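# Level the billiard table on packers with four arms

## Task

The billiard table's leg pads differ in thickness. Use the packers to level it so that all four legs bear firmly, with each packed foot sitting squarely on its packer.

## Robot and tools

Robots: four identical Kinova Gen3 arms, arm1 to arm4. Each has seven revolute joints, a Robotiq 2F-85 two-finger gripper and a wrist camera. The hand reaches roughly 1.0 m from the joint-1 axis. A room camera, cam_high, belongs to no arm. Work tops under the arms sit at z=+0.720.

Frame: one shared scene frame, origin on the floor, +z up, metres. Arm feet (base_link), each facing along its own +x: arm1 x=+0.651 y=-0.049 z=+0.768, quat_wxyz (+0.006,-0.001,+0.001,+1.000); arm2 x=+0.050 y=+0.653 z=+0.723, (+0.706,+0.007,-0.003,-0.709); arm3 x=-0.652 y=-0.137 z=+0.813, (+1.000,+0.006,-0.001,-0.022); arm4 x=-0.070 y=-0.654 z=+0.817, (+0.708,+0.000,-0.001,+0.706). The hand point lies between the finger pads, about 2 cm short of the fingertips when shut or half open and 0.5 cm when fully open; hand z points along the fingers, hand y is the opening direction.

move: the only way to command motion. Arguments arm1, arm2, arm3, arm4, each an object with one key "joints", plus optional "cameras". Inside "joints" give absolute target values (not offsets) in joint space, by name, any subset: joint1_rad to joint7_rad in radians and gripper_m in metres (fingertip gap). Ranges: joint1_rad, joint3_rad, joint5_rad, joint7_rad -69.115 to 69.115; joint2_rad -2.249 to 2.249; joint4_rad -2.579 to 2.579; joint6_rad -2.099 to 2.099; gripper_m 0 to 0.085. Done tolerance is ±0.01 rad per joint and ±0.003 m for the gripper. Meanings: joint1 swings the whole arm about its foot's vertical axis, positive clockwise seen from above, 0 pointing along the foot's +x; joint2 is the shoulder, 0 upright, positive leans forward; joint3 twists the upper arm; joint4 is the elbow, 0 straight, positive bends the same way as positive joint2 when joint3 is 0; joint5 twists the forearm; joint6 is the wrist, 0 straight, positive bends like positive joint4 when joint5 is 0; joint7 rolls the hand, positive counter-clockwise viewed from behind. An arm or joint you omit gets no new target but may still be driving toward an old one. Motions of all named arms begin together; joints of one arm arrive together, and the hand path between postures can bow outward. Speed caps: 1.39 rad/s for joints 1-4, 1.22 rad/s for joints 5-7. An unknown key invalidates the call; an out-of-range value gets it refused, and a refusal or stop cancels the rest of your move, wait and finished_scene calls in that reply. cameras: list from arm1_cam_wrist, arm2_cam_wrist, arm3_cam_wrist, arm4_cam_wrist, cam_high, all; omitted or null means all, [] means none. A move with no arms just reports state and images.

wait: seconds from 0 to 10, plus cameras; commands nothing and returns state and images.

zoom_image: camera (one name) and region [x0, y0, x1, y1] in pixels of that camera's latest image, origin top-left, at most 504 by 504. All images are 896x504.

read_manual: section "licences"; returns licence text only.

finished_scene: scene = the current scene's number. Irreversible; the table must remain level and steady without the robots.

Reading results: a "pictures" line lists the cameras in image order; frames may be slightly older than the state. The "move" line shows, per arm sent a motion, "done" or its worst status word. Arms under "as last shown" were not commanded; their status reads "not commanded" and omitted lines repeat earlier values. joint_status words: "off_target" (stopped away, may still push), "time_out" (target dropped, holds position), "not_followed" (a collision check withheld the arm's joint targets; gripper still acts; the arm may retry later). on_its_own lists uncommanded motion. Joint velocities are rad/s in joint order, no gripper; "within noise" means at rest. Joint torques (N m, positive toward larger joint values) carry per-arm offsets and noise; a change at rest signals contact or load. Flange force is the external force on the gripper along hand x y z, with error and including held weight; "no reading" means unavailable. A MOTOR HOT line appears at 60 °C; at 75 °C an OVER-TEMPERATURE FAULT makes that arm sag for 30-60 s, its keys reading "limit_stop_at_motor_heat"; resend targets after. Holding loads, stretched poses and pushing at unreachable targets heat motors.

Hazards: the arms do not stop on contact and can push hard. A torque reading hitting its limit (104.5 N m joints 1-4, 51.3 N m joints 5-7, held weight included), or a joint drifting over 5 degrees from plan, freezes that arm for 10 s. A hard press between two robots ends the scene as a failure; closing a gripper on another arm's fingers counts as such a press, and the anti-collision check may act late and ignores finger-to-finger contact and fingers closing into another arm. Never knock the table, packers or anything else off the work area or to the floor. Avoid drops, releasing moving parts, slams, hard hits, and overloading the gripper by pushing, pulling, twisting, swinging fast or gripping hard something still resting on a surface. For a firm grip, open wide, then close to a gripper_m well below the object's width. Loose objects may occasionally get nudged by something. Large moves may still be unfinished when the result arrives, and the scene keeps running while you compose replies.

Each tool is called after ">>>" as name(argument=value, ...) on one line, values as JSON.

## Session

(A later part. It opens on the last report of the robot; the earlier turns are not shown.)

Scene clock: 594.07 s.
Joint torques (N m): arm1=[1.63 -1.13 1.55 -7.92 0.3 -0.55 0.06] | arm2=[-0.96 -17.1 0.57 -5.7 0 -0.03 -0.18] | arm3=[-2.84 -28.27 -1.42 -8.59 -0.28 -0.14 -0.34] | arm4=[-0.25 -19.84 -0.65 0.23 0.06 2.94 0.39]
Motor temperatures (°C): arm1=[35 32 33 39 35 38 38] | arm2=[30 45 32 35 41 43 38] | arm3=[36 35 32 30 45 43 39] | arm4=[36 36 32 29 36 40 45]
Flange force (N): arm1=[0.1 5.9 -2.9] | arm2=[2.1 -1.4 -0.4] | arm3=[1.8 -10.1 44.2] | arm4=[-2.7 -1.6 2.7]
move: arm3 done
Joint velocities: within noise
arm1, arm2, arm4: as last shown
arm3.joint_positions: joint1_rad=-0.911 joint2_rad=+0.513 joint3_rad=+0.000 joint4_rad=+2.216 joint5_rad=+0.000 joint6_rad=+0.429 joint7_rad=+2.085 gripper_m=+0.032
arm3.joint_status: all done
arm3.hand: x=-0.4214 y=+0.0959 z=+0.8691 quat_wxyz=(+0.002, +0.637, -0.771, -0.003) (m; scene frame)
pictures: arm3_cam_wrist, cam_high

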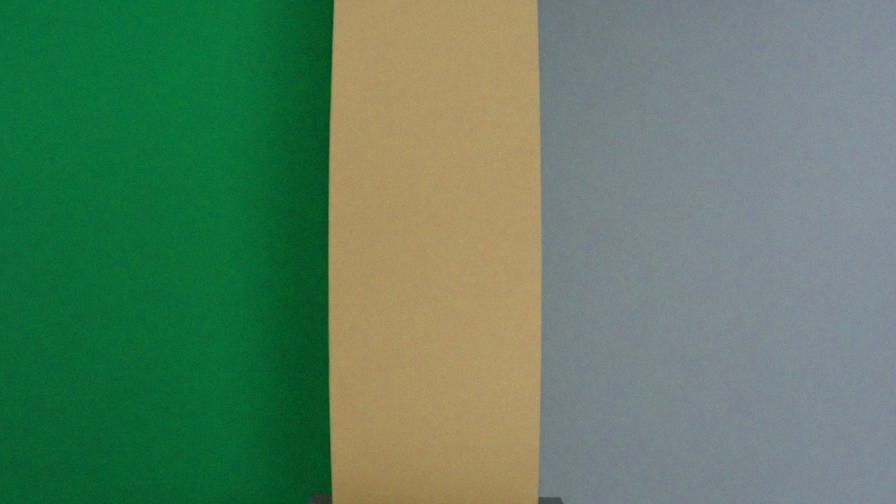

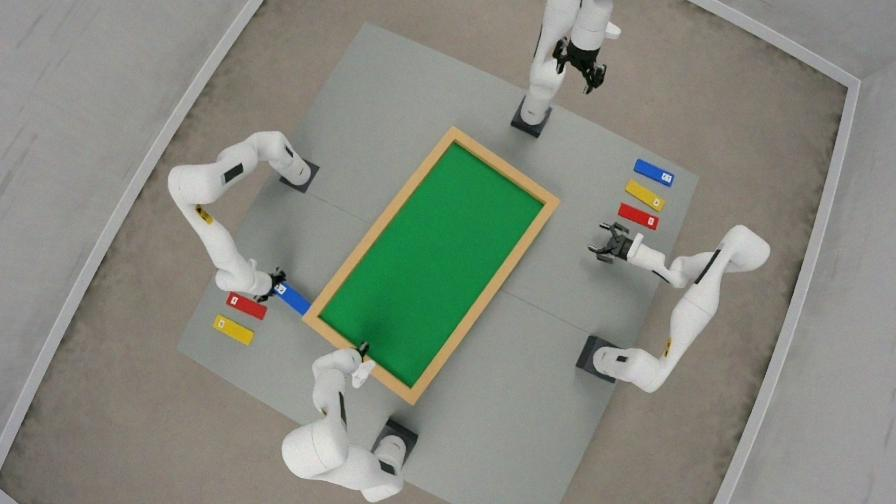

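>>> move(arm2={"joints": {"joint2_rad": 0.7084, "joint4_rad": 1.8946, "joint6_rad": 0.5234}}, cameras=["arm2_cam_wrist"])

Scene clock: 611.17 s.
Joint torques (N m): arm1=[1.63 -1.14 1.57 -7.92 0.28 -0.49 0.07] | arm2=[-1.01 -17.85 0.63 -4.43 0.01 -0.04 -0.19] | arm3=[-2.82 -28.27 -1.39 -8.63 -0.25 -0.14 -0.38] | arm4=[-0.28 -19.78 -0.64 0.21 0.04 2.94 0.36]
Motor temperatures (°C): arm1=[35 32 33 39 35 38 38] | arm2=[30 45 32 35 41 43 38] | arm3=[36 36 31 30 45 43 39] | arm4=[36 36 32 29 36 40 45]
Flange force (N): arm1=[0.1 6.0 -2.7] | arm2=[2.1 -1.8 -0.5] | arm3=[2.0 -10.0 44.3] | arm4=[-2.7 -1.7 2.5]
move: arm2 done
Joint velocities: within noise
arm1.joint_positions: joint1_rad=-0.330 joint2_rad=-0.441 joint3_rad=-0.115 joint4_rad=+1.520 joint5_rad=-0.085 joint6_rad=+1.841 joint7_rad=+0.745 gripper_m=+0.085
arm1.joint_status: not commanded
arm1.hand: x=+0.5039 y=-0.1260 z=+1.2771 quat_wxyz=(+0.077, +0.977, -0.182, -0.078) (m; scene frame)
arm2.joint_positions: joint1_rad=-5.181 joint2_rad=+0.708 joint3_rad=+0.000 joint4_rad=+1.895 joint5_rad=+6.283 joint6_rad=+0.523 joint7_rad=+2.487 gripper_m=+0.048
arm2.joint_status: all done
arm2.hand: x=-0.3548 y=+0.4786 z=+0.7399 quat_wxyz=(-0.001, -0.771, -0.637, +0.000) (m; scene frame)
arm3, arm4: as last shown
pictures: arm2_cam_wrist

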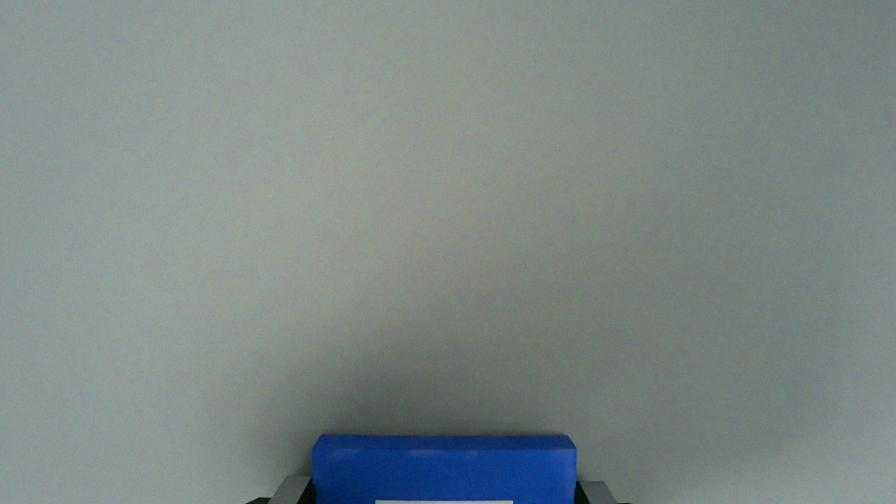

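>>> move(arm2={"joints": {"joint1_rad": -5.2588, "joint2_rad": 0.7439, "joint4_rad": 1.7979, "joint6_rad": 0.5847, "joint7_rad": 2.4094}}, cameras=["arm2_cam_wrist", "arm3_cam_wrist"])

Scene clock: 625.03 s.
Joint torques (N m): arm1=[1.59 -1.17 1.63 -7.88 0.31 -0.52 0.05] | arm2=[-1.05 -18.84 0.62 -4.95 -0.01 -0.03 -0.16] | arm3=[-2.84 -28.31 -1.39 -8.57 -0.26 -0.13 -0.33] | arm4=[-0.29 -19.78 -0.67 0.24 0.04 2.93 0.38]
Motor temperatures (°C): arm1=[35 32 33 39 35 38 38] | arm2=[30 44 32 35 41 43 38] | arm3=[36 37 31 30 45 43 39] | arm4=[36 36 32 29 36 40 45]
Flange force (N): arm1=[0.1 6.2 -3.0] | arm2=[2.0 -1.7 -0.5] | arm3=[1.8 -10.1 44.4] | arm4=[-2.7 -1.5 2.5]
move: arm2 done
Joint velocities: within noise
arm1, arm3, arm4: as last shown
arm2.joint_positions: joint1_rad=-5.259 joint2_rad=+0.744 joint3_rad=+0.000 joint4_rad=+1.798 joint5_rad=+6.283 joint6_rad=+0.585 joint7_rad=+2.409 gripper_m=+0.048
arm2.joint_status: all done
arm2.hand: x=-0.3634 y=+0.4337 z=+0.7399 quat_wxyz=(-0.001, -0.771, -0.637, +0.000) (m; scene frame)
pictures: arm2_cam_wrist, arm3_cam_wrist

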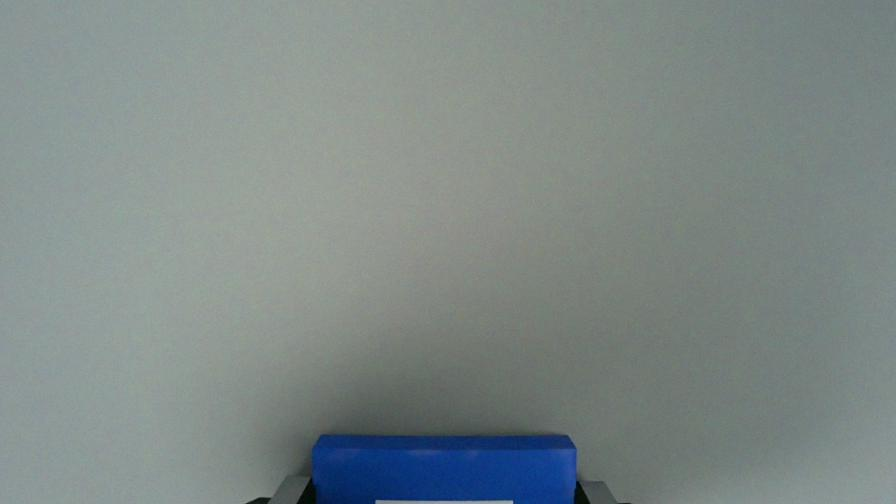

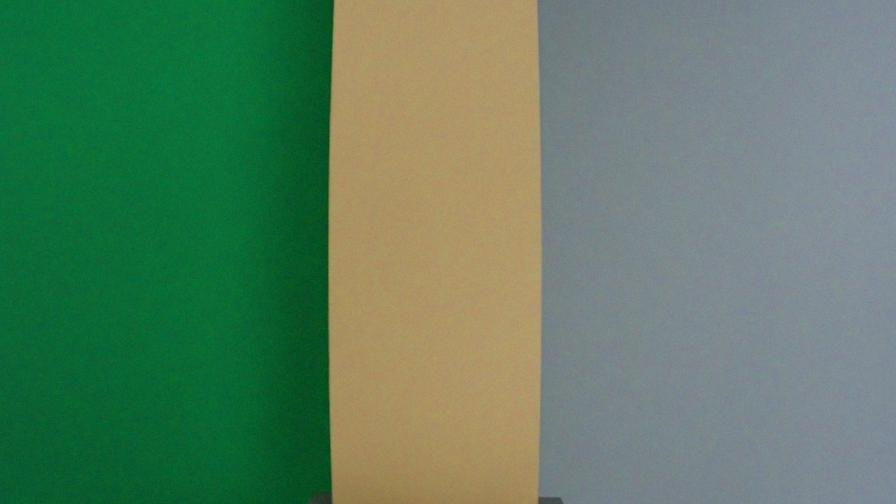

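>>> move(arm2={"joints": {"joint1_rad": -5.3292, "joint2_rad": 0.7856, "joint4_rad": 1.6877, "joint6_rad": 0.6535, "joint7_rad": 2.339}}, cameras=["cam_high"])

>>> zoom_image(camera="cam_high", region=[230, 250, 410, 351])

Scene clock: 629.53 s.
Joint torques (N m): arm1=[1.58 -1.14 1.59 -7.95 0.29 -0.53 0.08] | arm2=[-1.08 -19.95 0.66 -5.45 0.01 -0.02 -0.18] | arm3=[-2.8 -28.25 -1.41 -8.63 -0.26 -0.17 -0.34] | arm4=[-0.24 -19.79 -0.67 0.26 0.06 2.93 0.38]
Motor temperatures (°C): arm1=[35 32 33 39 35 38 38] | arm2=[30 44 32 35 41 43 38] | arm3=[36 37 31 30 45 43 39] | arm4=[36 36 32 29 36 40 45]
Flange force (N): arm1=[0.2 6.0 -2.7] | arm2=[1.7 -1.7 -0.4] | arm3=[1.9 -9.9 44.1] | arm4=[-2.7 -1.5 2.6]
move: arm2 done
Joint velocities: within noise
arm1, arm3, arm4: as last shown
arm2.joint_positions: joint1_rad=-5.329 joint2_rad=+0.786 joint3_rad=+0.000 joint4_rad=+1.688 joint5_rad=+6.283 joint6_rad=+0.653 joint7_rad=+2.339 gripper_m=+0.048
arm2.joint_status: all done
arm2.hand: x=-0.3715 y=+0.3879 z=+0.7402 quat_wxyz=(-0.002, -0.771, -0.637, +0.000) (m; scene frame)
pictures: cam_high

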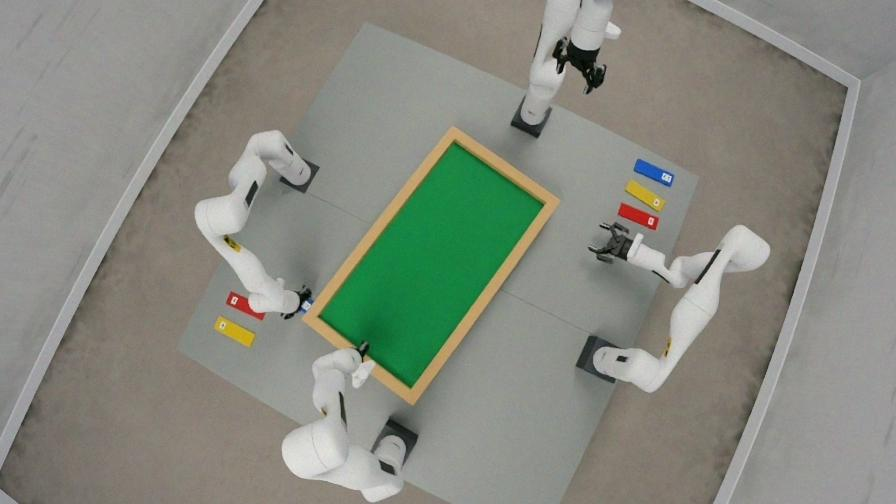

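Scaled by 2.800 from the camera's 896x504 image, which has a finer 1280x720 frame.

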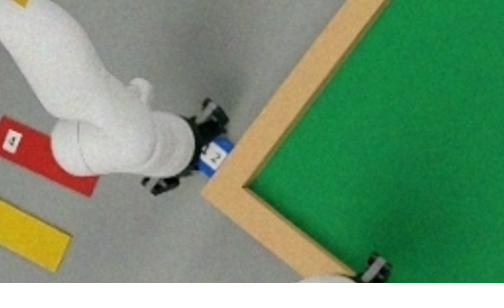

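>>> move(arm2={"joints": {"joint2_rad": 0.7908, "joint4_rad": 1.6886, "joint6_rad": 0.6474}}, cameras=[])

Scene clock: 636.33 s.
Joint torques (N m): arm1=[1.62 -1.12 1.55 -7.93 0.3 -0.52 0.07] | arm2=[-1.53 2.45 -0.13 -0.09 -0.09 -2.8 -0.25] | arm3=[-2.88 -28.27 -1.4 -8.64 -0.25 -0.16 -0.33] | arm4=[-0.23 -19.82 -0.69 0.24 0.06 2.94 0.36]
Motor temperatures (°C): arm1=[35 32 33 39 35 38 38] | arm2=[30 44 32 35 41 43 38] | arm3=[36 37 31 30 45 43 39] | arm4=[36 36 32 29 36 40 45]
Flange force (N): arm1=[0.1 5.9 -2.8] | arm2=[6.5 1.9 -51.1] | arm3=[2.0 -10.1 44.2] | arm4=[-2.8 -1.6 2.6]
move: arm2 done
Joint velocities: within noise
arm1, arm3, arm4: as last shown
arm2.joint_positions: joint1_rad=-5.329 joint2_rad=+0.791 joint3_rad=+0.000 joint4_rad=+1.689 joint5_rad=+6.283 joint6_rad=+0.647 joint7_rad=+2.339 gripper_m=+0.048
arm2.joint_status: all done
arm2.hand: x=-0.3715 y=+0.3879 z=+0.7375 quat_wxyz=(-0.002, -0.771, -0.637, +0.000) (m; scene frame)
pictures: none
No camera images: "cameras" was empty.

>>> move(arm2={"joints": {"joint2_rad": 0.7882, "joint4_rad": 1.6882, "joint6_rad": 0.6504}}, cameras=[])

Scene clock: 641.17 s.
Joint torques (N m): arm1=[1.61 -1.17 1.57 -7.89 0.3 -0.54 0.01] | arm2=[-0.7 -10.65 0.86 -0.31 0.15 0.77 -0.15] | arm3=[-2.81 -28.3 -1.42 -8.61 -0.27 -0.14 -0.33] | arm4=[-0.23 -19.8 -0.67 0.23 0.06 2.94 0.39]
Motor temperatures (°C): arm1=[35 32 33 39 35 38 38] | arm2=[30 44 32 35 41 43 38] | arm3=[36 37 31 30 45 43 39] | arm4=[36 36 32 29 36 40 45]
Flange force (N): arm1=[-0.1 5.9 -3.0] | arm2=[-1.5 -4.0 -18.1] | arm3=[1.8 -9.9 44.3] | arm4=[-2.7 -1.5 2.6]
move: arm2 done
Joint velocities: within noise
arm1, arm3, arm4: as last shown
arm2.joint_positions: joint1_rad=-5.329 joint2_rad=+0.788 joint3_rad=+0.000 joint4_rad=+1.688 joint5_rad=+6.283 joint6_rad=+0.650 joint7_rad=+2.339 gripper_m=+0.048
arm2.joint_status: all done
arm2.hand: x=-0.3714 y=+0.3880 z=+0.7387 quat_wxyz=(-0.002, -0.771, -0.637, +0.000) (m; scene frame)
pictures: none
No camera images: "cameras" was empty.

>>> move(arm2={"joints": {"joint2_rad": 0.7871, "joint4_rad": 1.688, "joint6_rad": 0.6517}}, cameras=[])

>>> move(arm2={"joints": {"gripper_m": 0.065}}, cameras=["arm2_cam_wrist"])

Scene clock: 645.47 s.
Joint torques (N m): arm1=[1.62 -1.15 1.51 -7.9 0.3 -0.53 0.05] | arm2=[-0.99 -17.64 0.63 -4.18 -0.06 0.23 -0.19] | arm3=[-2.88 -28.24 -1.4 -8.57 -0.23 -0.14 -0.33] | arm4=[-0.24 -19.83 -0.66 0.23 0.07 2.94 0.38]
Motor temperatures (°C): arm1=[35 32 33 39 35 38 38] | arm2=[30 43 32 35 41 43 38] | arm3=[36 38 31 30 45 43 39] | arm4=[36 36 32 29 36 40 45]
Flange force (N): arm1=[-0.1 5.8 -2.9] | arm2=[1.1 -2.2 -4.7] | arm3=[1.9 -10.2 44.2] | arm4=[-2.7 -1.6 2.7]
move: arm2 done
Joint velocities: within noise
arm1, arm3: as last shown
arm2.joint_positions: joint1_rad=-5.329 joint2_rad=+0.787 joint3_rad=+0.000 joint4_rad=+1.688 joint5_rad=+6.283 joint6_rad=+0.652 joint7_rad=+2.339 gripper_m=+0.048
arm2.joint_status: all done
arm2.hand: x=-0.3714 y=+0.3880 z=+0.7393 quat_wxyz=(-0.002, -0.771, -0.637, +0.000) (m; scene frame)
arm4.joint_positions: joint1_rad=-4.581 joint2_rad=+1.229 joint3_rad=+0.000 joint4_rad=+2.009 joint5_rad=+4.712 joint6_rad=+1.120 joint7_rad=+1.667 gripper_m=+0.085
arm4.joint_status: not commanded
arm4.hand: x=+0.3139 y=-0.4470 z=+0.7953 quat_wxyz=(+0.362, -0.627, -0.569, -0.391) (m; scene frame)
pictures: none
No camera images: "cameras" was empty.

Scene clock: 646.23 s.
Joint torques (N m): arm1=[1.64 -1.18 1.58 -7.96 0.32 -0.52 0.06] | arm2=[-1.07 -19.45 0.66 -5.24 0.02 0 -0.18] | arm3=[-2.86 -28.25 -1.42 -8.61 -0.27 -0.17 -0.34] | arm4=[-0.21 -19.81 -0.65 0.23 0.06 2.95 0.38]
Motor temperatures (°C): arm1=[35 32 33 39 35 38 38] | arm2=[30 43 32 35 41 43 38] | arm3=[36 38 31 30 45 43 39] | arm4=[36 36 32 29 36 40 45]
Flange force (N): arm1=[0.1 6.0 -2.7] | arm2=[1.8 -1.7 -1.4] | arm3=[1.9 -10.1 44.1] | arm4=[-2.7 -1.6 2.7]
move: arm2 done
Joint velocities: within noise
arm1, arm3, arm4: as last shown
arm2.joint_positions: joint1_rad=-5.329 joint2_rad=+0.787 joint3_rad=+0.000 joint4_rad=+1.688 joint5_rad=+6.283 joint6_rad=+0.652 joint7_rad=+2.339 gripper_m=+0.065
arm2.joint_status: all done
arm2.hand: x=-0.3714 y=+0.3880 z=+0.7393 quat_wxyz=(-0.002, -0.771, -0.637, +0.000) (m; scene frame)
pictures: arm2_cam_wrist

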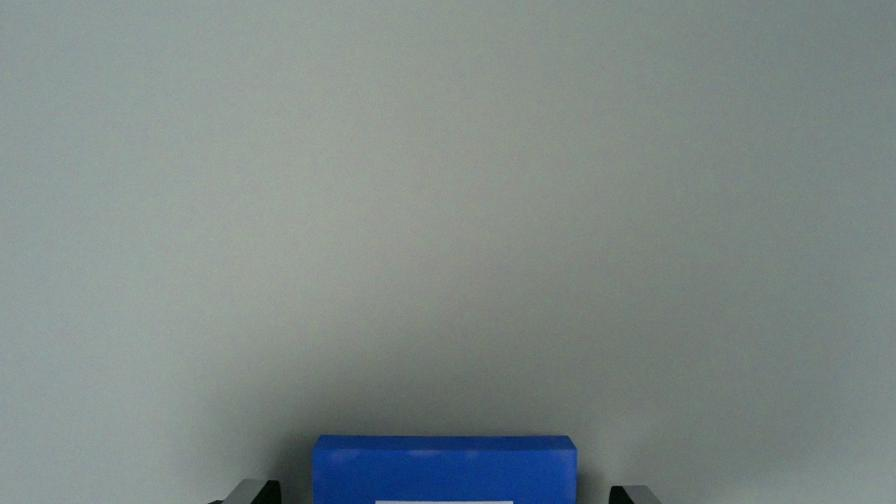

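>>> move(arm2={"joints": {"joint2_rad": 0.6968, "joint4_rad": 1.659, "joint6_rad": 0.771}}, cameras=[])

>>> move(arm2={"joints": {"joint1_rad": -4.975, "joint2_rad": 0.678, "joint4_rad": 1.449, "joint6_rad": 1.001, "joint7_rad": 2.883}}, cameras=["arm2_cam_wrist"])

>>> move(arm2={"joints": {"joint1_rad": -4.443, "joint2_rad": 0.45, "joint4_rad": 2.2173, "joint5_rad": 4.712, "joint6_rad": 1.12, "joint7_rad": 1.598}}, cameras=[])

>>> move(arm2={"joints": {"joint2_rad": 0.9515}}, cameras=["arm2_cam_wrist"])

>>> zoom_image(camera="arm2_cam_wrist", region=[350, 240, 570, 364])

Scene clock: 667.40 s.
Joint torques (N m): arm1=[1.62 -1.15 1.62 -7.91 0.31 -0.5 0.06] | arm2=[-1.04 -18.91 0.65 -6.06 0.02 0 -0.18] | arm3=[-2.82 -28.26 -1.37 -8.62 -0.26 -0.16 -0.34] | arm4=[-0.23 -19.79 -0.69 0.24 0.04 2.95 0.37]
Motor temperatures (°C): arm1=[35 32 33 39 35 38 38] | arm2=[30 43 32 35 40 43 38] | arm3=[36 38 31 30 45 43 39] | arm4=[36 36 32 29 36 40 45]
Flange force (N): arm1=[0.1 6.2 -2.8] | arm2=[1.8 -1.5 -1.4] | arm3=[1.9 -10.0 44.1] | arm4=[-2.7 -1.5 2.6]
move: arm2 done
Joint velocities: within noise
arm1, arm4: as last shown
arm2.joint_positions: joint1_rad=-5.329 joint2_rad=+0.697 joint3_rad=+0.000 joint4_rad=+1.659 joint5_rad=+6.283 joint6_rad=+0.771 joint7_rad=+2.339 gripper_m=+0.065
arm2.joint_status: all done
arm2.hand: x=-0.3722 y=+0.3877 z=+0.7899 quat_wxyz=(-0.002, -0.771, -0.637, +0.000) (m; scene frame)
arm3.joint_positions: joint1_rad=-0.911 joint2_rad=+0.513 joint3_rad=+0.000 joint4_rad=+2.216 joint5_rad=+0.000 joint6_rad=+0.429 joint7_rad=+2.085 gripper_m=+0.032
arm3.joint_status: not commanded
arm3.hand: x=-0.4214 y=+0.0959 z=+0.8691 quat_wxyz=(+0.002, +0.637, -0.771, -0.003) (m; scene frame)
pictures: none
No camera images: "cameras" was empty.

Scene clock: 668.93 s.
Joint torques (N m): arm1=[1.61 -1.15 1.57 -7.94 0.29 -0.51 0.06] | arm2=[-0.98 -19.98 0.7 -7.42 0.04 0 -0.2] | arm3=[-2.82 -28.28 -1.36 -8.59 -0.27 -0.16 -0.35] | arm4=[-0.25 -19.8 -0.66 0.22 0.07 2.92 0.37]
Motor temperatures (°C): arm1=[35 32 33 39 35 38 38] | arm2=[30 43 32 35 40 43 38] | arm3=[36 38 31 30 45 43 39] | arm4=[36 36 32 29 36 40 45]
Flange force (N): arm1=[0.1 6.0 -2.7] | arm2=[2.2 0.0 -1.1] | arm3=[1.8 -10.1 44.2] | arm4=[-2.7 -1.7 2.6]
move: arm2 done
Joint velocities: within noise
arm1.joint_positions: joint1_rad=-0.330 joint2_rad=-0.441 joint3_rad=-0.115 joint4_rad=+1.520 joint5_rad=-0.085 joint6_rad=+1.841 joint7_rad=+0.745 gripper_m=+0.085
arm1.joint_status: not commanded
arm1.hand: x=+0.5039 y=-0.1260 z=+1.2771 quat_wxyz=(+0.077, +0.977, -0.182, -0.078) (m; scene frame)
arm2.joint_positions: joint1_rad=-4.975 joint2_rad=+0.678 joint3_rad=+0.000 joint4_rad=+1.449 joint5_rad=+6.283 joint6_rad=+1.001 joint7_rad=+2.883 gripper_m=+0.065
arm2.joint_status: all done
arm2.hand: x=-0.4758 y=+0.5401 z=+0.8505 quat_wxyz=(+0.000, -0.707, -0.707, -0.001) (m; scene frame)
arm3, arm4: as last shown
pictures: arm2_cam_wrist

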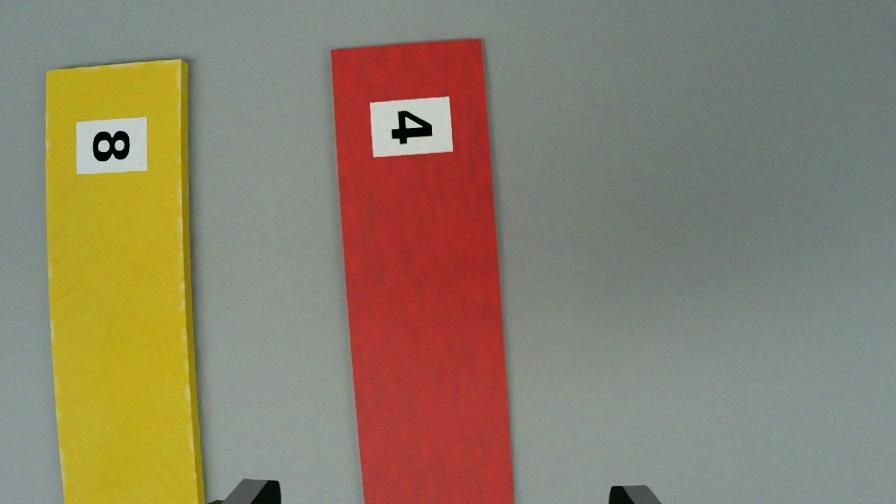

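Scene clock: 671.17 s.
Joint torques (N m): arm1=[1.65 -1.16 1.59 -7.89 0.32 -0.54 0.05] | arm2=[-0.83 -13.23 -0.61 -4.3 -1.17 2.39 -0.2] | arm3=[-2.83 -28.26 -1.41 -8.6 -0.26 -0.17 -0.32] | arm4=[-0.24 -19.83 -0.68 0.23 0.05 2.93 0.38]
Motor temperatures (°C): arm1=[35 32 33 39 35 38 38] | arm2=[30 43 32 35 41 43 38] | arm3=[36 38 31 30 45 43 39] | arm4=[36 36 32 29 36 40 45]
Flange force (N): arm1=[0.1 6.0 -3.0] | arm2=[-0.1 0.0 -1.7] | arm3=[1.8 -10.0 44.1] | arm4=[-2.8 -1.5 2.6]
move: arm2 done
Joint velocities: within noise
arm1, arm3, arm4: as last shown
arm2.joint_positions: joint1_rad=-4.443 joint2_rad=+0.450 joint3_rad=+0.000 joint4_rad=+2.217 joint5_rad=+4.712 joint6_rad=+1.120 joint7_rad=+1.598 gripper_m=+0.065
arm2.joint_status: all done
arm2.hand: x=-0.3969 y=+0.5108 z=+0.9795 quat_wxyz=(-0.528, -0.605, +0.577, -0.149) (m; scene frame)
pictures: none
No camera images: "cameras" was empty.

Scene clock: 672.90 s.
Joint torques (N m): arm1=[1.6 -1.14 1.51 -7.94 0.32 -0.5 0.06] | arm2=[-0.84 -15.75 -1.49 0.86 0.12 2.68 -0.18] | arm3=[-2.8 -28.31 -1.43 -8.64 -0.25 -0.13 -0.38] | arm4=[-0.26 -19.76 -0.67 0.27 0.06 2.93 0.39]
Motor temperatures (°C): arm1=[35 32 33 39 35 38 38] | arm2=[30 43 32 35 41 43 38] | arm3=[36 38 31 30 45 43 39] | arm4=[36 36 32 29 36 40 45]
Flange force (N): arm1=[0.0 5.8 -2.7] | arm2=[0.1 0.4 -1.8] | arm3=[1.9 -10.0 44.4] | arm4=[-2.6 -1.4 2.5]
move: arm2 done
Joint velocities: within noise
arm1, arm3, arm4: as last shown
arm2.joint_positions: joint1_rad=-4.443 joint2_rad=+0.951 joint3_rad=+0.000 joint4_rad=+2.217 joint5_rad=+4.712 joint6_rad=+1.120 joint7_rad=+1.598 gripper_m=+0.065
arm2.joint_status: all done
arm2.hand: x=-0.3383 y=+0.4961 z=+0.7962 quat_wxyz=(-0.415, -0.514, +0.677, -0.326) (m; scene frame)
pictures: arm2_cam_wrist

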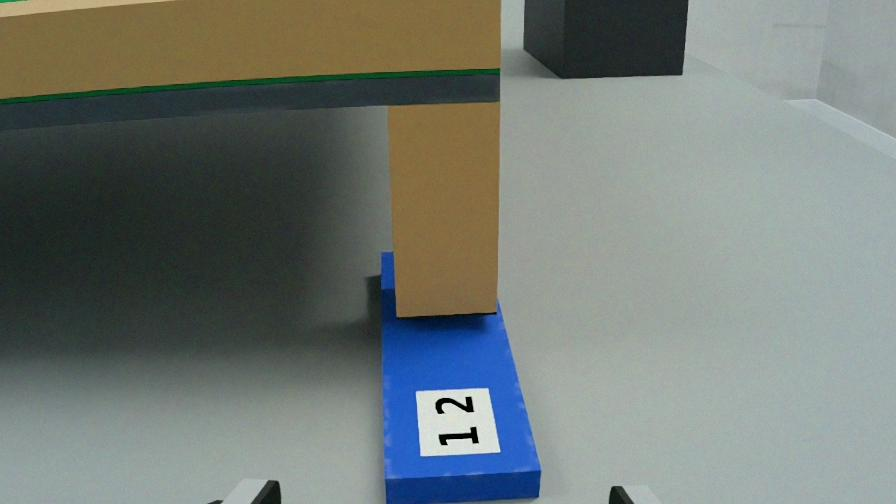

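Scaled by 2.291 from the camera's 896x504 image, which has a finer 1280x720 frame.

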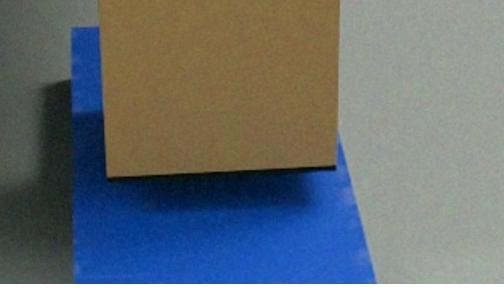

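>>> move(arm3={"joints": {"joint1_rad": -0.9138, "joint2_rad": 0.5314, "joint4_rad": 2.2281, "joint6_rad": 0.3934, "joint7_rad": 2.0818}}, cameras=["arm2_cam_wrist"])

>>> zoom_image(camera="arm2_cam_wrist", region=[350, 240, 570, 364])

Scene clock: 703.43 s.
Joint torques (N m): arm1=[1.64 -1.14 1.55 -7.91 0.3 -0.54 0.03] | arm2=[-0.85 -15.78 -1.51 0.85 0.11 2.67 -0.19] | arm3=[-3.2 -21.37 -2.16 -8.27 -0.52 -1.69 -0.34] | arm4=[-0.22 -19.83 -0.66 0.23 0.06 2.94 0.36]
Motor temperatures (°C): arm1=[35 32 33 39 35 38 38] | arm2=[30 42 32 35 40 43 38] | arm3=[36 39 31 30 45 43 39] | arm4=[36 36 32 29 36 40 45]
Flange force (N): arm1=[0.0 5.8 -2.9] | arm2=[0.0 0.4 -1.8] | arm3=[7.4 -7.8 20.1] | arm4=[-2.7 -1.7 2.7]
move: arm3 done
Joint velocities: within noise
arm1, arm2, arm4: as last shown
arm3.joint_positions: joint1_rad=-0.914 joint2_rad=+0.531 joint3_rad=+0.000 joint4_rad=+2.228 joint5_rad=+0.000 joint6_rad=+0.393 joint7_rad=+2.082 gripper_m=+0.032
arm3.joint_status: all done
arm3.hand: x=-0.4227 y=+0.0962 z=+0.8615 quat_wxyz=(+0.000, +0.637, -0.771, -0.003) (m; scene frame)
pictures: arm2_cam_wrist

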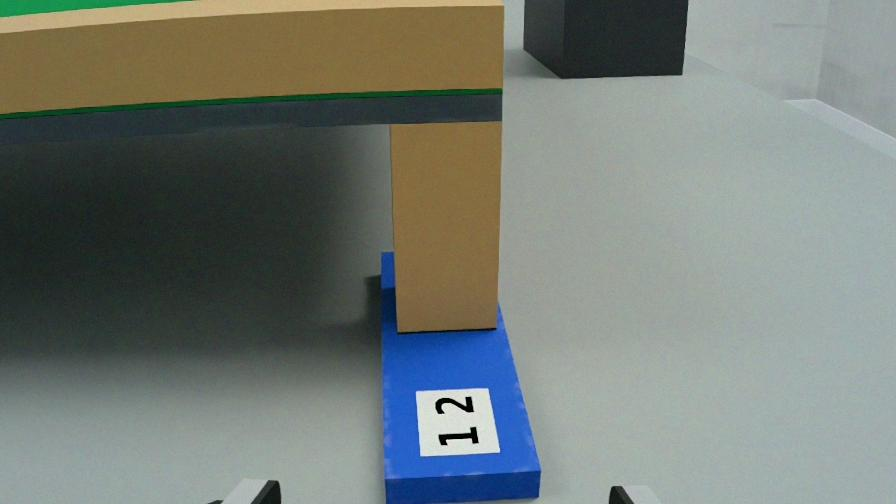

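Scaled by 2.291 from the camera's 896x504 image, which has a finer 1280x720 frame.

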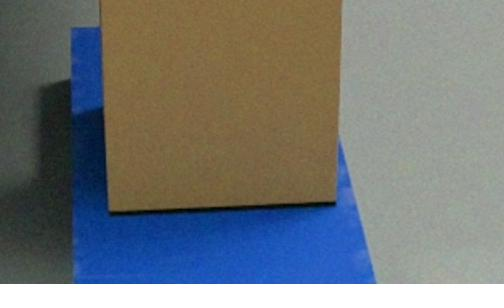

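>>> move(arm3={"joints": {"joint1_rad": -0.914, "joint2_rad": 0.5326, "joint4_rad": 2.2289, "joint6_rad": 0.3911, "joint7_rad": 2.0816}}, cameras=[])

Scene clock: 717.73 s.
Joint torques (N m): arm1=[1.56 -1.15 1.63 -7.94 0.31 -0.51 0.05] | arm2=[-0.8 -15.79 -1.47 0.86 0.14 2.65 -0.2] | arm3=[-3.61 -12.53 -2.73 -8.5 -0.66 -3.72 -0.4] | arm4=[-0.27 -19.81 -0.65 0.2 0.06 2.94 0.39]
Motor temperatures (°C): arm1=[35 32 33 39 35 38 38] | arm2=[30 42 32 34 40 43 38] | arm3=[36 39 31 30 45 43 39] | arm4=[36 36 32 29 36 40 45]
Flange force (N): arm1=[0.2 6.1 -2.7] | arm2=[0.0 0.3 -1.5] | arm3=[13.9 -5.3 -11.4] | arm4=[-2.7 -1.6 2.6]
move: arm3 done
Joint velocities: within noise
arm1, arm2, arm4: as last shown
arm3.joint_positions: joint1_rad=-0.914 joint2_rad=+0.533 joint3_rad=+0.000 joint4_rad=+2.229 joint5_rad=+0.000 joint6_rad=+0.391 joint7_rad=+2.082 gripper_m=+0.032
arm3.joint_status: all done
arm3.hand: x=-0.4227 y=+0.0962 z=+0.8610 quat_wxyz=(+0.000, +0.637, -0.771, -0.003) (m; scene frame)
pictures: none
No camera images: "cameras" was empty.

>>> move(arm3={"joints": {"gripper_m": 0.057}}, cameras=["arm3_cam_wrist", "arm2_cam_wrist"])

>>> zoom_image(camera="arm2_cam_wrist", region=[350, 240, 570, 364])

Scene clock: 726.97 s.
Joint torques (N m): arm1=[1.61 -1.15 1.56 -7.91 0.28 -0.5 0.05] | arm2=[-0.85 -15.78 -1.48 0.87 0.09 2.68 -0.19] | arm3=[-1.97 -14.06 -0.73 -2.51 0.28 -0.19 -0.07] | arm4=[-0.28 -19.78 -0.68 0.28 0.06 2.94 0.37]
Motor temperatures (°C): arm1=[35 32 33 39 35 38 38] | arm2=[30 42 32 34 40 43 38] | arm3=[36 38 31 30 45 43 39] | arm4=[36 36 32 29 36 40 45]
Flange force (N): arm1=[0.0 5.9 -2.8] | arm2=[-0.1 0.4 -1.8] | arm3=[-0.3 -7.5 0.9] | arm4=[-2.8 -1.5 2.6]
move: arm3 done
Joint velocities: within noise
arm1, arm2: as last shown
arm3.joint_positions: joint1_rad=-0.914 joint2_rad=+0.533 joint3_rad=+0.000 joint4_rad=+2.229 joint5_rad=+0.000 joint6_rad=+0.391 joint7_rad=+2.082 gripper_m=+0.057
arm3.joint_status: all done
arm3.hand: x=-0.4227 y=+0.0962 z=+0.8610 quat_wxyz=(+0.000, +0.637, -0.771, -0.003) (m; scene frame)
arm4.joint_positions: joint1_rad=-4.581 joint2_rad=+1.229 joint3_rad=+0.000 joint4_rad=+2.009 joint5_rad=+4.712 joint6_rad=+1.120 joint7_rad=+1.667 gripper_m=+0.085
arm4.joint_status: not commanded
arm4.hand: x=+0.3139 y=-0.4470 z=+0.7953 quat_wxyz=(+0.362, -0.627, -0.569, -0.391) (m; scene frame)
pictures: arm2_cam_wrist, arm3_cam_wrist

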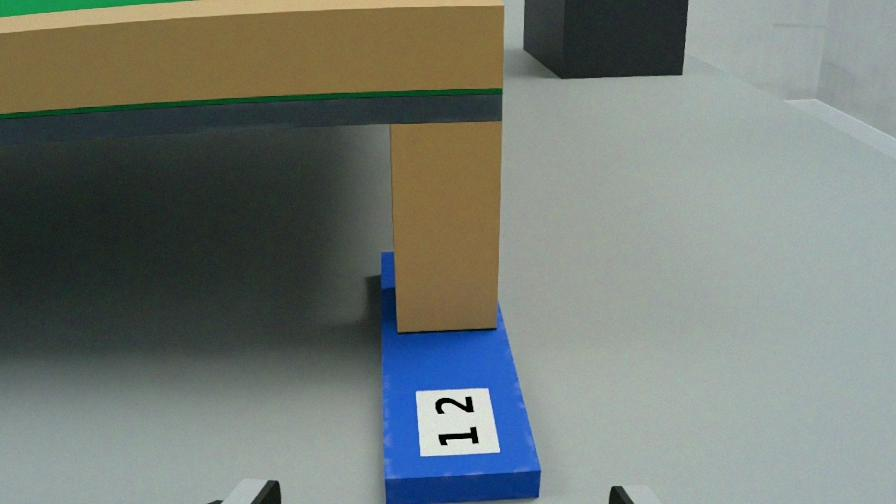

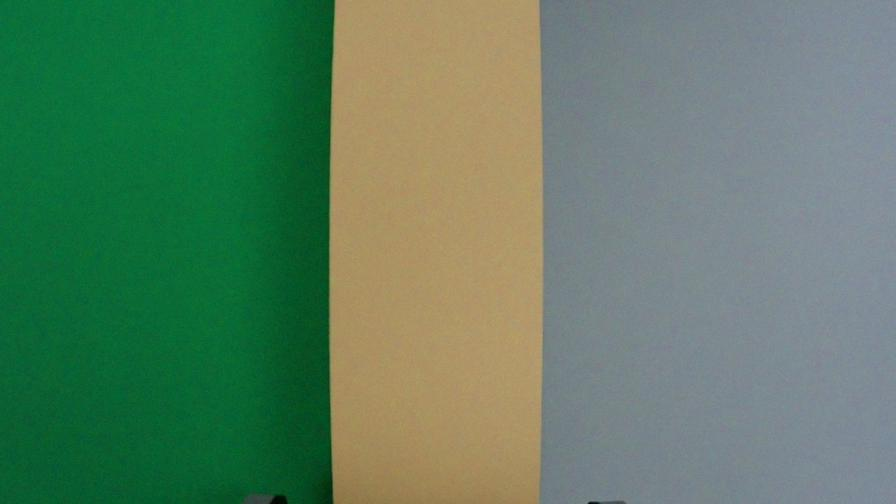

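Scaled by 2.291 from the camera's 896x504 image, which has a finer 1280x720 frame.

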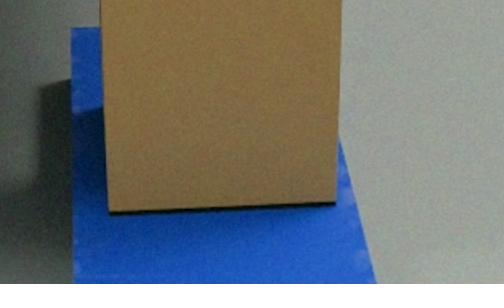

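>>> zoom_image(camera="arm2_cam_wrist", region=[370, 290, 520, 374])

>>> zoom_image(camera="arm2_cam_wrist", region=[370, 50, 520, 134])

Scaled by 3.360 from the camera's 896x504 image, which has a finer 1280x720 frame.

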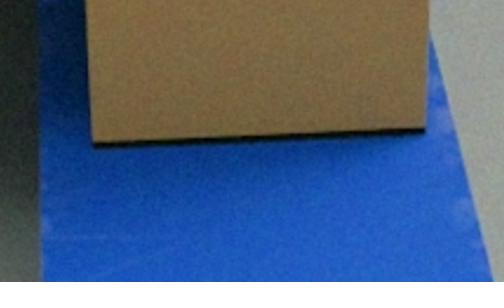

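Scaled by 3.360 from the camera's 896x504 image, which has a finer 1280x720 frame.

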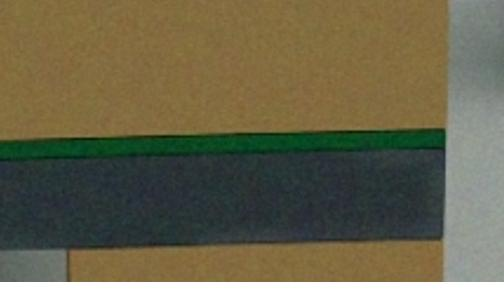

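>>> move(arm3={"joints": {"joint2_rad": 0.4267, "joint4_rad": 2.1957, "joint6_rad": 0.5299}}, arm2={"joints": {"joint2_rad": 0.45}}, arm4={"joints": {"joint2_rad": 0.6}}, cameras=[])

>>> zoom_image(camera="arm4_cam_wrist", region=[380, 300, 560, 401])

>>> move(arm3={"joints": {"joint1_rad": -0.5, "joint2_rad": -0.1, "joint4_rad": 1.7, "joint6_rad": 1.5}}, arm2={"joints": {"joint1_rad": -1.604, "joint2_rad": 0.45, "joint4_rad": 2.2193, "joint5_rad": 1.571, "joint6_rad": 1.12, "joint7_rad": 1.541}}, arm4={"joints": {"joint1_rad": -1.468, "joint2_rad": 0.6, "joint4_rad": 1.8169, "joint5_rad": 1.571, "joint6_rad": 1.12, "joint7_rad": 1.667}}, cameras=[])

>>> move(arm2={"joints": {"joint2_rad": 0.9517}}, arm4={"joints": {"joint2_rad": 1.2286}}, cameras=["arm2_cam_wrist", "arm4_cam_wrist", "cam_high"])

>>> zoom_image(camera="arm2_cam_wrist", region=[340, 300, 520, 401])

>>> zoom_image(camera="arm4_cam_wrist", region=[380, 300, 560, 401])

Scene clock: 770.27 s.
Joint torques (N m): arm1=[1.58 -1.15 1.57 -7.93 0.29 -0.56 0.06] | arm2=[-0.86 -13.26 -0.64 -4.31 -1.17 2.37 -0.22] | arm3=[-1.91 -13.29 -0.76 -3.74 0.27 -0.22 -0.1] | arm4=[-0.27 -18.39 0.2 -5.72 -1.56 2.58 0.34]
Motor temperatures (°C): arm1=[35 32 33 39 35 38 38] | arm2=[30 41 32 34 40 43 38] | arm3=[36 38 31 30 45 43 39] | arm4=[36 36 32 29 36 40 45]
Flange force (N): arm1=[0.1 6.0 -2.9] | arm2=[-0.2 -0.1 -1.8] | arm3=[-0.2 -7.3 0.5] | arm4=[-3.2 -1.0 2.3]
move: arm2 done; arm3 done; arm4 done
Joint velocities: within noise
arm1: as last shown
arm2.joint_positions: joint1_rad=-4.443 joint2_rad=+0.450 joint3_rad=+0.000 joint4_rad=+2.217 joint5_rad=+4.712 joint6_rad=+1.120 joint7_rad=+1.598 gripper_m=+0.065
arm2.joint_status: all done
arm2.hand: x=-0.3969 y=+0.5108 z=+0.9795 quat_wxyz=(-0.528, -0.605, +0.577, -0.149) (m; scene frame)
arm3.joint_positions: joint1_rad=-0.914 joint2_rad=+0.427 joint3_rad=+0.000 joint4_rad=+2.196 joint5_rad=+0.000 joint6_rad=+0.530 joint7_rad=+2.082 gripper_m=+0.057
arm3.joint_status: all done
arm3.hand: x=-0.4229 y=+0.0956 z=+0.9005 quat_wxyz=(+0.000, +0.637, -0.771, -0.003) (m; scene frame)
arm4.joint_positions: joint1_rad=-4.581 joint2_rad=+0.600 joint3_rad=+0.000 joint4_rad=+2.009 joint5_rad=+4.712 joint6_rad=+1.120 joint7_rad=+1.667 gripper_m=+0.085
arm4.joint_status: all done
arm4.hand: x=+0.4256 y=-0.4622 z=+1.0619 quat_wxyz=(+0.144, -0.491, -0.668, -0.541) (m; scene frame)
pictures: none
No camera images: "cameras" was empty.

This scene's latest camera images include none from arm4_cam_wrist. They are from: arm2_cam_wrist, arm3_cam_wrist. arm4_cam_wrist's image comes with the result of a call that names it in "cameras".

Scene clock: 774.37 s.
Joint torques (N m): arm1=[1.6 -1.15 1.55 -7.89 0.29 -0.52 0.05] | arm2=[-1.04 -12.96 1.73 -4.6 1.25 2.34 -0.16] | arm3=[-1.97 -7.5 -1.01 -8.58 0.27 -0.32 -0.13] | arm4=[-0.31 -20.05 3.17 -7.21 1.52 2.28 0.42]
Motor temperatures (°C): arm1=[35 32 33 39 35 38 38] | arm2=[30 41 32 34 40 43 38] | arm3=[36 38 31 30 45 43 39] | arm4=[36 36 32 29 36 40 45]
Flange force (N): arm1=[0.0 5.9 -2.9] | arm2=[2.2 -1.4 0.8] | arm3=[0.4 -5.5 -1.6] | arm4=[-4.0 2.8 2.3]
move: arm2 done; arm3 done; arm4 done
Joint velocities: within noise
arm1: as last shown
arm2.joint_positions: joint1_rad=-1.604 joint2_rad=+0.450 joint3_rad=+0.000 joint4_rad=+2.219 joint5_rad=+1.571 joint6_rad=+1.120 joint7_rad=+1.541 gripper_m=+0.065
arm2.joint_status: all done
arm2.hand: x=+0.4427 y=+0.3585 z=+0.9905 quat_wxyz=(+0.204, +0.491, -0.673, +0.513) (m; scene frame)
arm3.joint_positions: joint1_rad=-0.500 joint2_rad=-0.100 joint3_rad=+0.000 joint4_rad=+1.700 joint5_rad=+0.000 joint6_rad=+1.500 joint7_rad=+2.082 gripper_m=+0.057
arm3.joint_status: all done
arm3.hand: x=-0.3867 y=-0.0387 z=+1.1986 quat_wxyz=(-0.025, +0.464, -0.885, -0.004) (m; scene frame)
arm4.joint_positions: joint1_rad=-1.468 joint2_rad=+0.600 joint3_rad=+0.000 joint4_rad=+1.817 joint5_rad=+1.571 joint6_rad=+1.120 joint7_rad=+1.667 gripper_m=+0.085
arm4.joint_status: all done
arm4.hand: x=-0.5716 y=-0.2948 z=+1.1120 quat_wxyz=(-0.547, +0.695, +0.424, +0.195) (m; scene frame)
pictures: none
No camera images: "cameras" was empty.

Scene clock: 776.27 s.
Joint torques (N m): arm1=[1.6 -1.09 1.57 -7.86 0.29 -0.52 0.06] | arm2=[-1.02 -15.74 2.98 0.54 -0.03 2.7 -0.17] | arm3=[-1.93 -7.49 -1.03 -8.54 0.29 -0.31 -0.11] | arm4=[-0.35 -21.68 4.31 -1.6 0.03 2.93 0.35]
Motor temperatures (°C): arm1=[35 32 33 39 35 38 38] | arm2=[30 41 32 34 40 43 38] | arm3=[36 38 31 30 45 43 39] | arm4=[36 36 32 29 36 40 45]
Flange force (N): arm1=[0.1 5.9 -3.0] | arm2=[2.2 -1.9 0.6] | arm3=[0.3 -5.5 -1.7] | arm4=[-3.8 3.1 1.4]
move: arm2 done; arm4 done
Joint velocities: within noise
arm1.joint_positions: joint1_rad=-0.330 joint2_rad=-0.441 joint3_rad=-0.115 joint4_rad=+1.520 joint5_rad=-0.085 joint6_rad=+1.841 joint7_rad=+0.745 gripper_m=+0.085
arm1.joint_status: not commanded
arm1.hand: x=+0.5039 y=-0.1260 z=+1.2771 quat_wxyz=(+0.077, +0.977, -0.182, -0.078) (m; scene frame)
arm2.joint_positions: joint1_rad=-1.604 joint2_rad=+0.952 joint3_rad=+0.000 joint4_rad=+2.219 joint5_rad=+1.571 joint6_rad=+1.120 joint7_rad=+1.541 gripper_m=+0.065
arm2.joint_status: all done
arm2.hand: x=+0.3871 y=+0.3579 z=+0.8057 quat_wxyz=(+0.367, +0.603, -0.598, +0.380) (m; scene frame)
arm3: as last shown
arm4.joint_positions: joint1_rad=-1.468 joint2_rad=+1.229 joint3_rad=+0.000 joint4_rad=+1.817 joint5_rad=+1.571 joint6_rad=+1.120 joint7_rad=+1.667 gripper_m=+0.085
arm4.joint_status: all done
arm4.hand: x=-0.4756 y=-0.3046 z=+0.7948 quat_wxyz=(-0.367, +0.619, +0.578, +0.386) (m; scene frame)
pictures: arm2_cam_wrist, arm4_cam_wrist, cam_high

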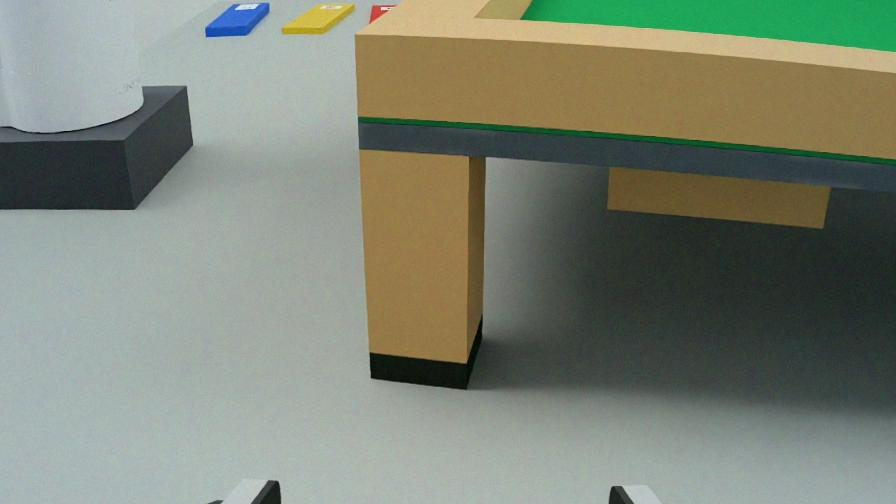

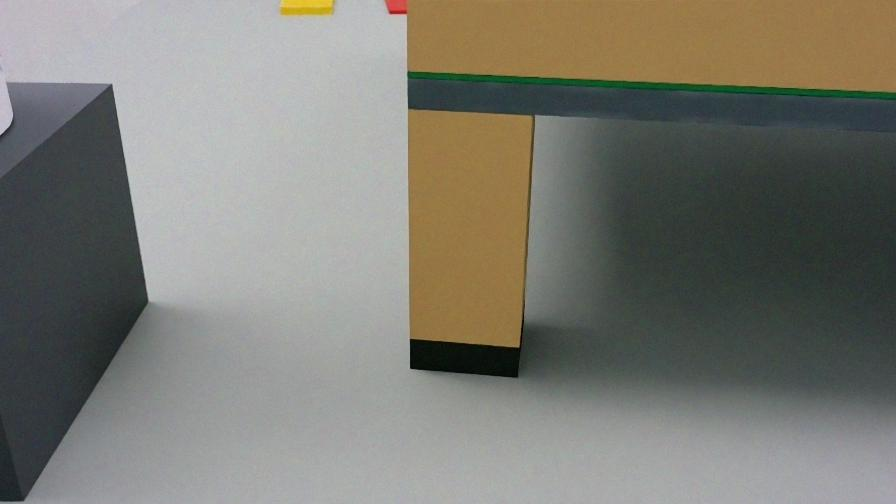

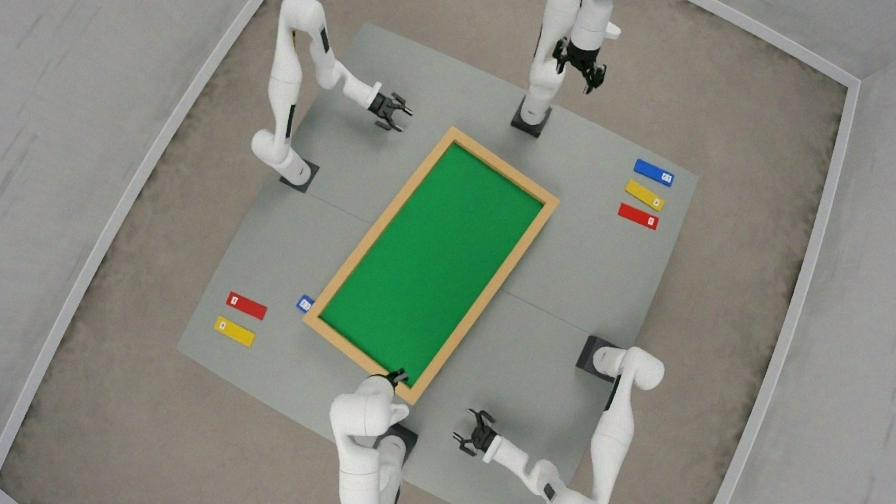

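Scaled by 2.800 from the camera's 896x504 image, which has a finer 1280x720 frame.

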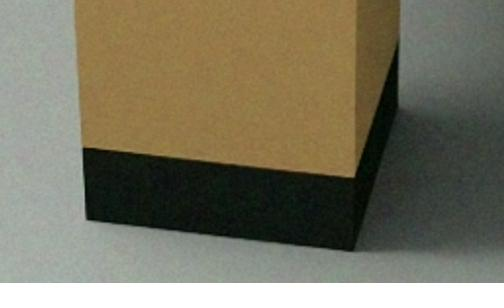

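Scaled by 2.800 from the camera's 896x504 image, which has a finer 1280x720 frame.

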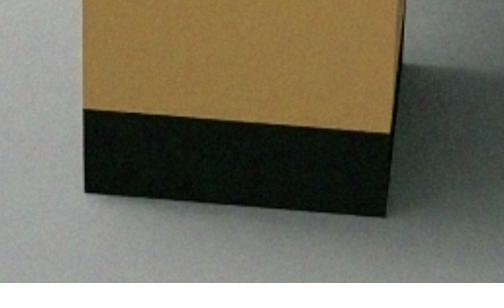

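>>> finished_scene(scene=2)

The scene is finished: the task was done.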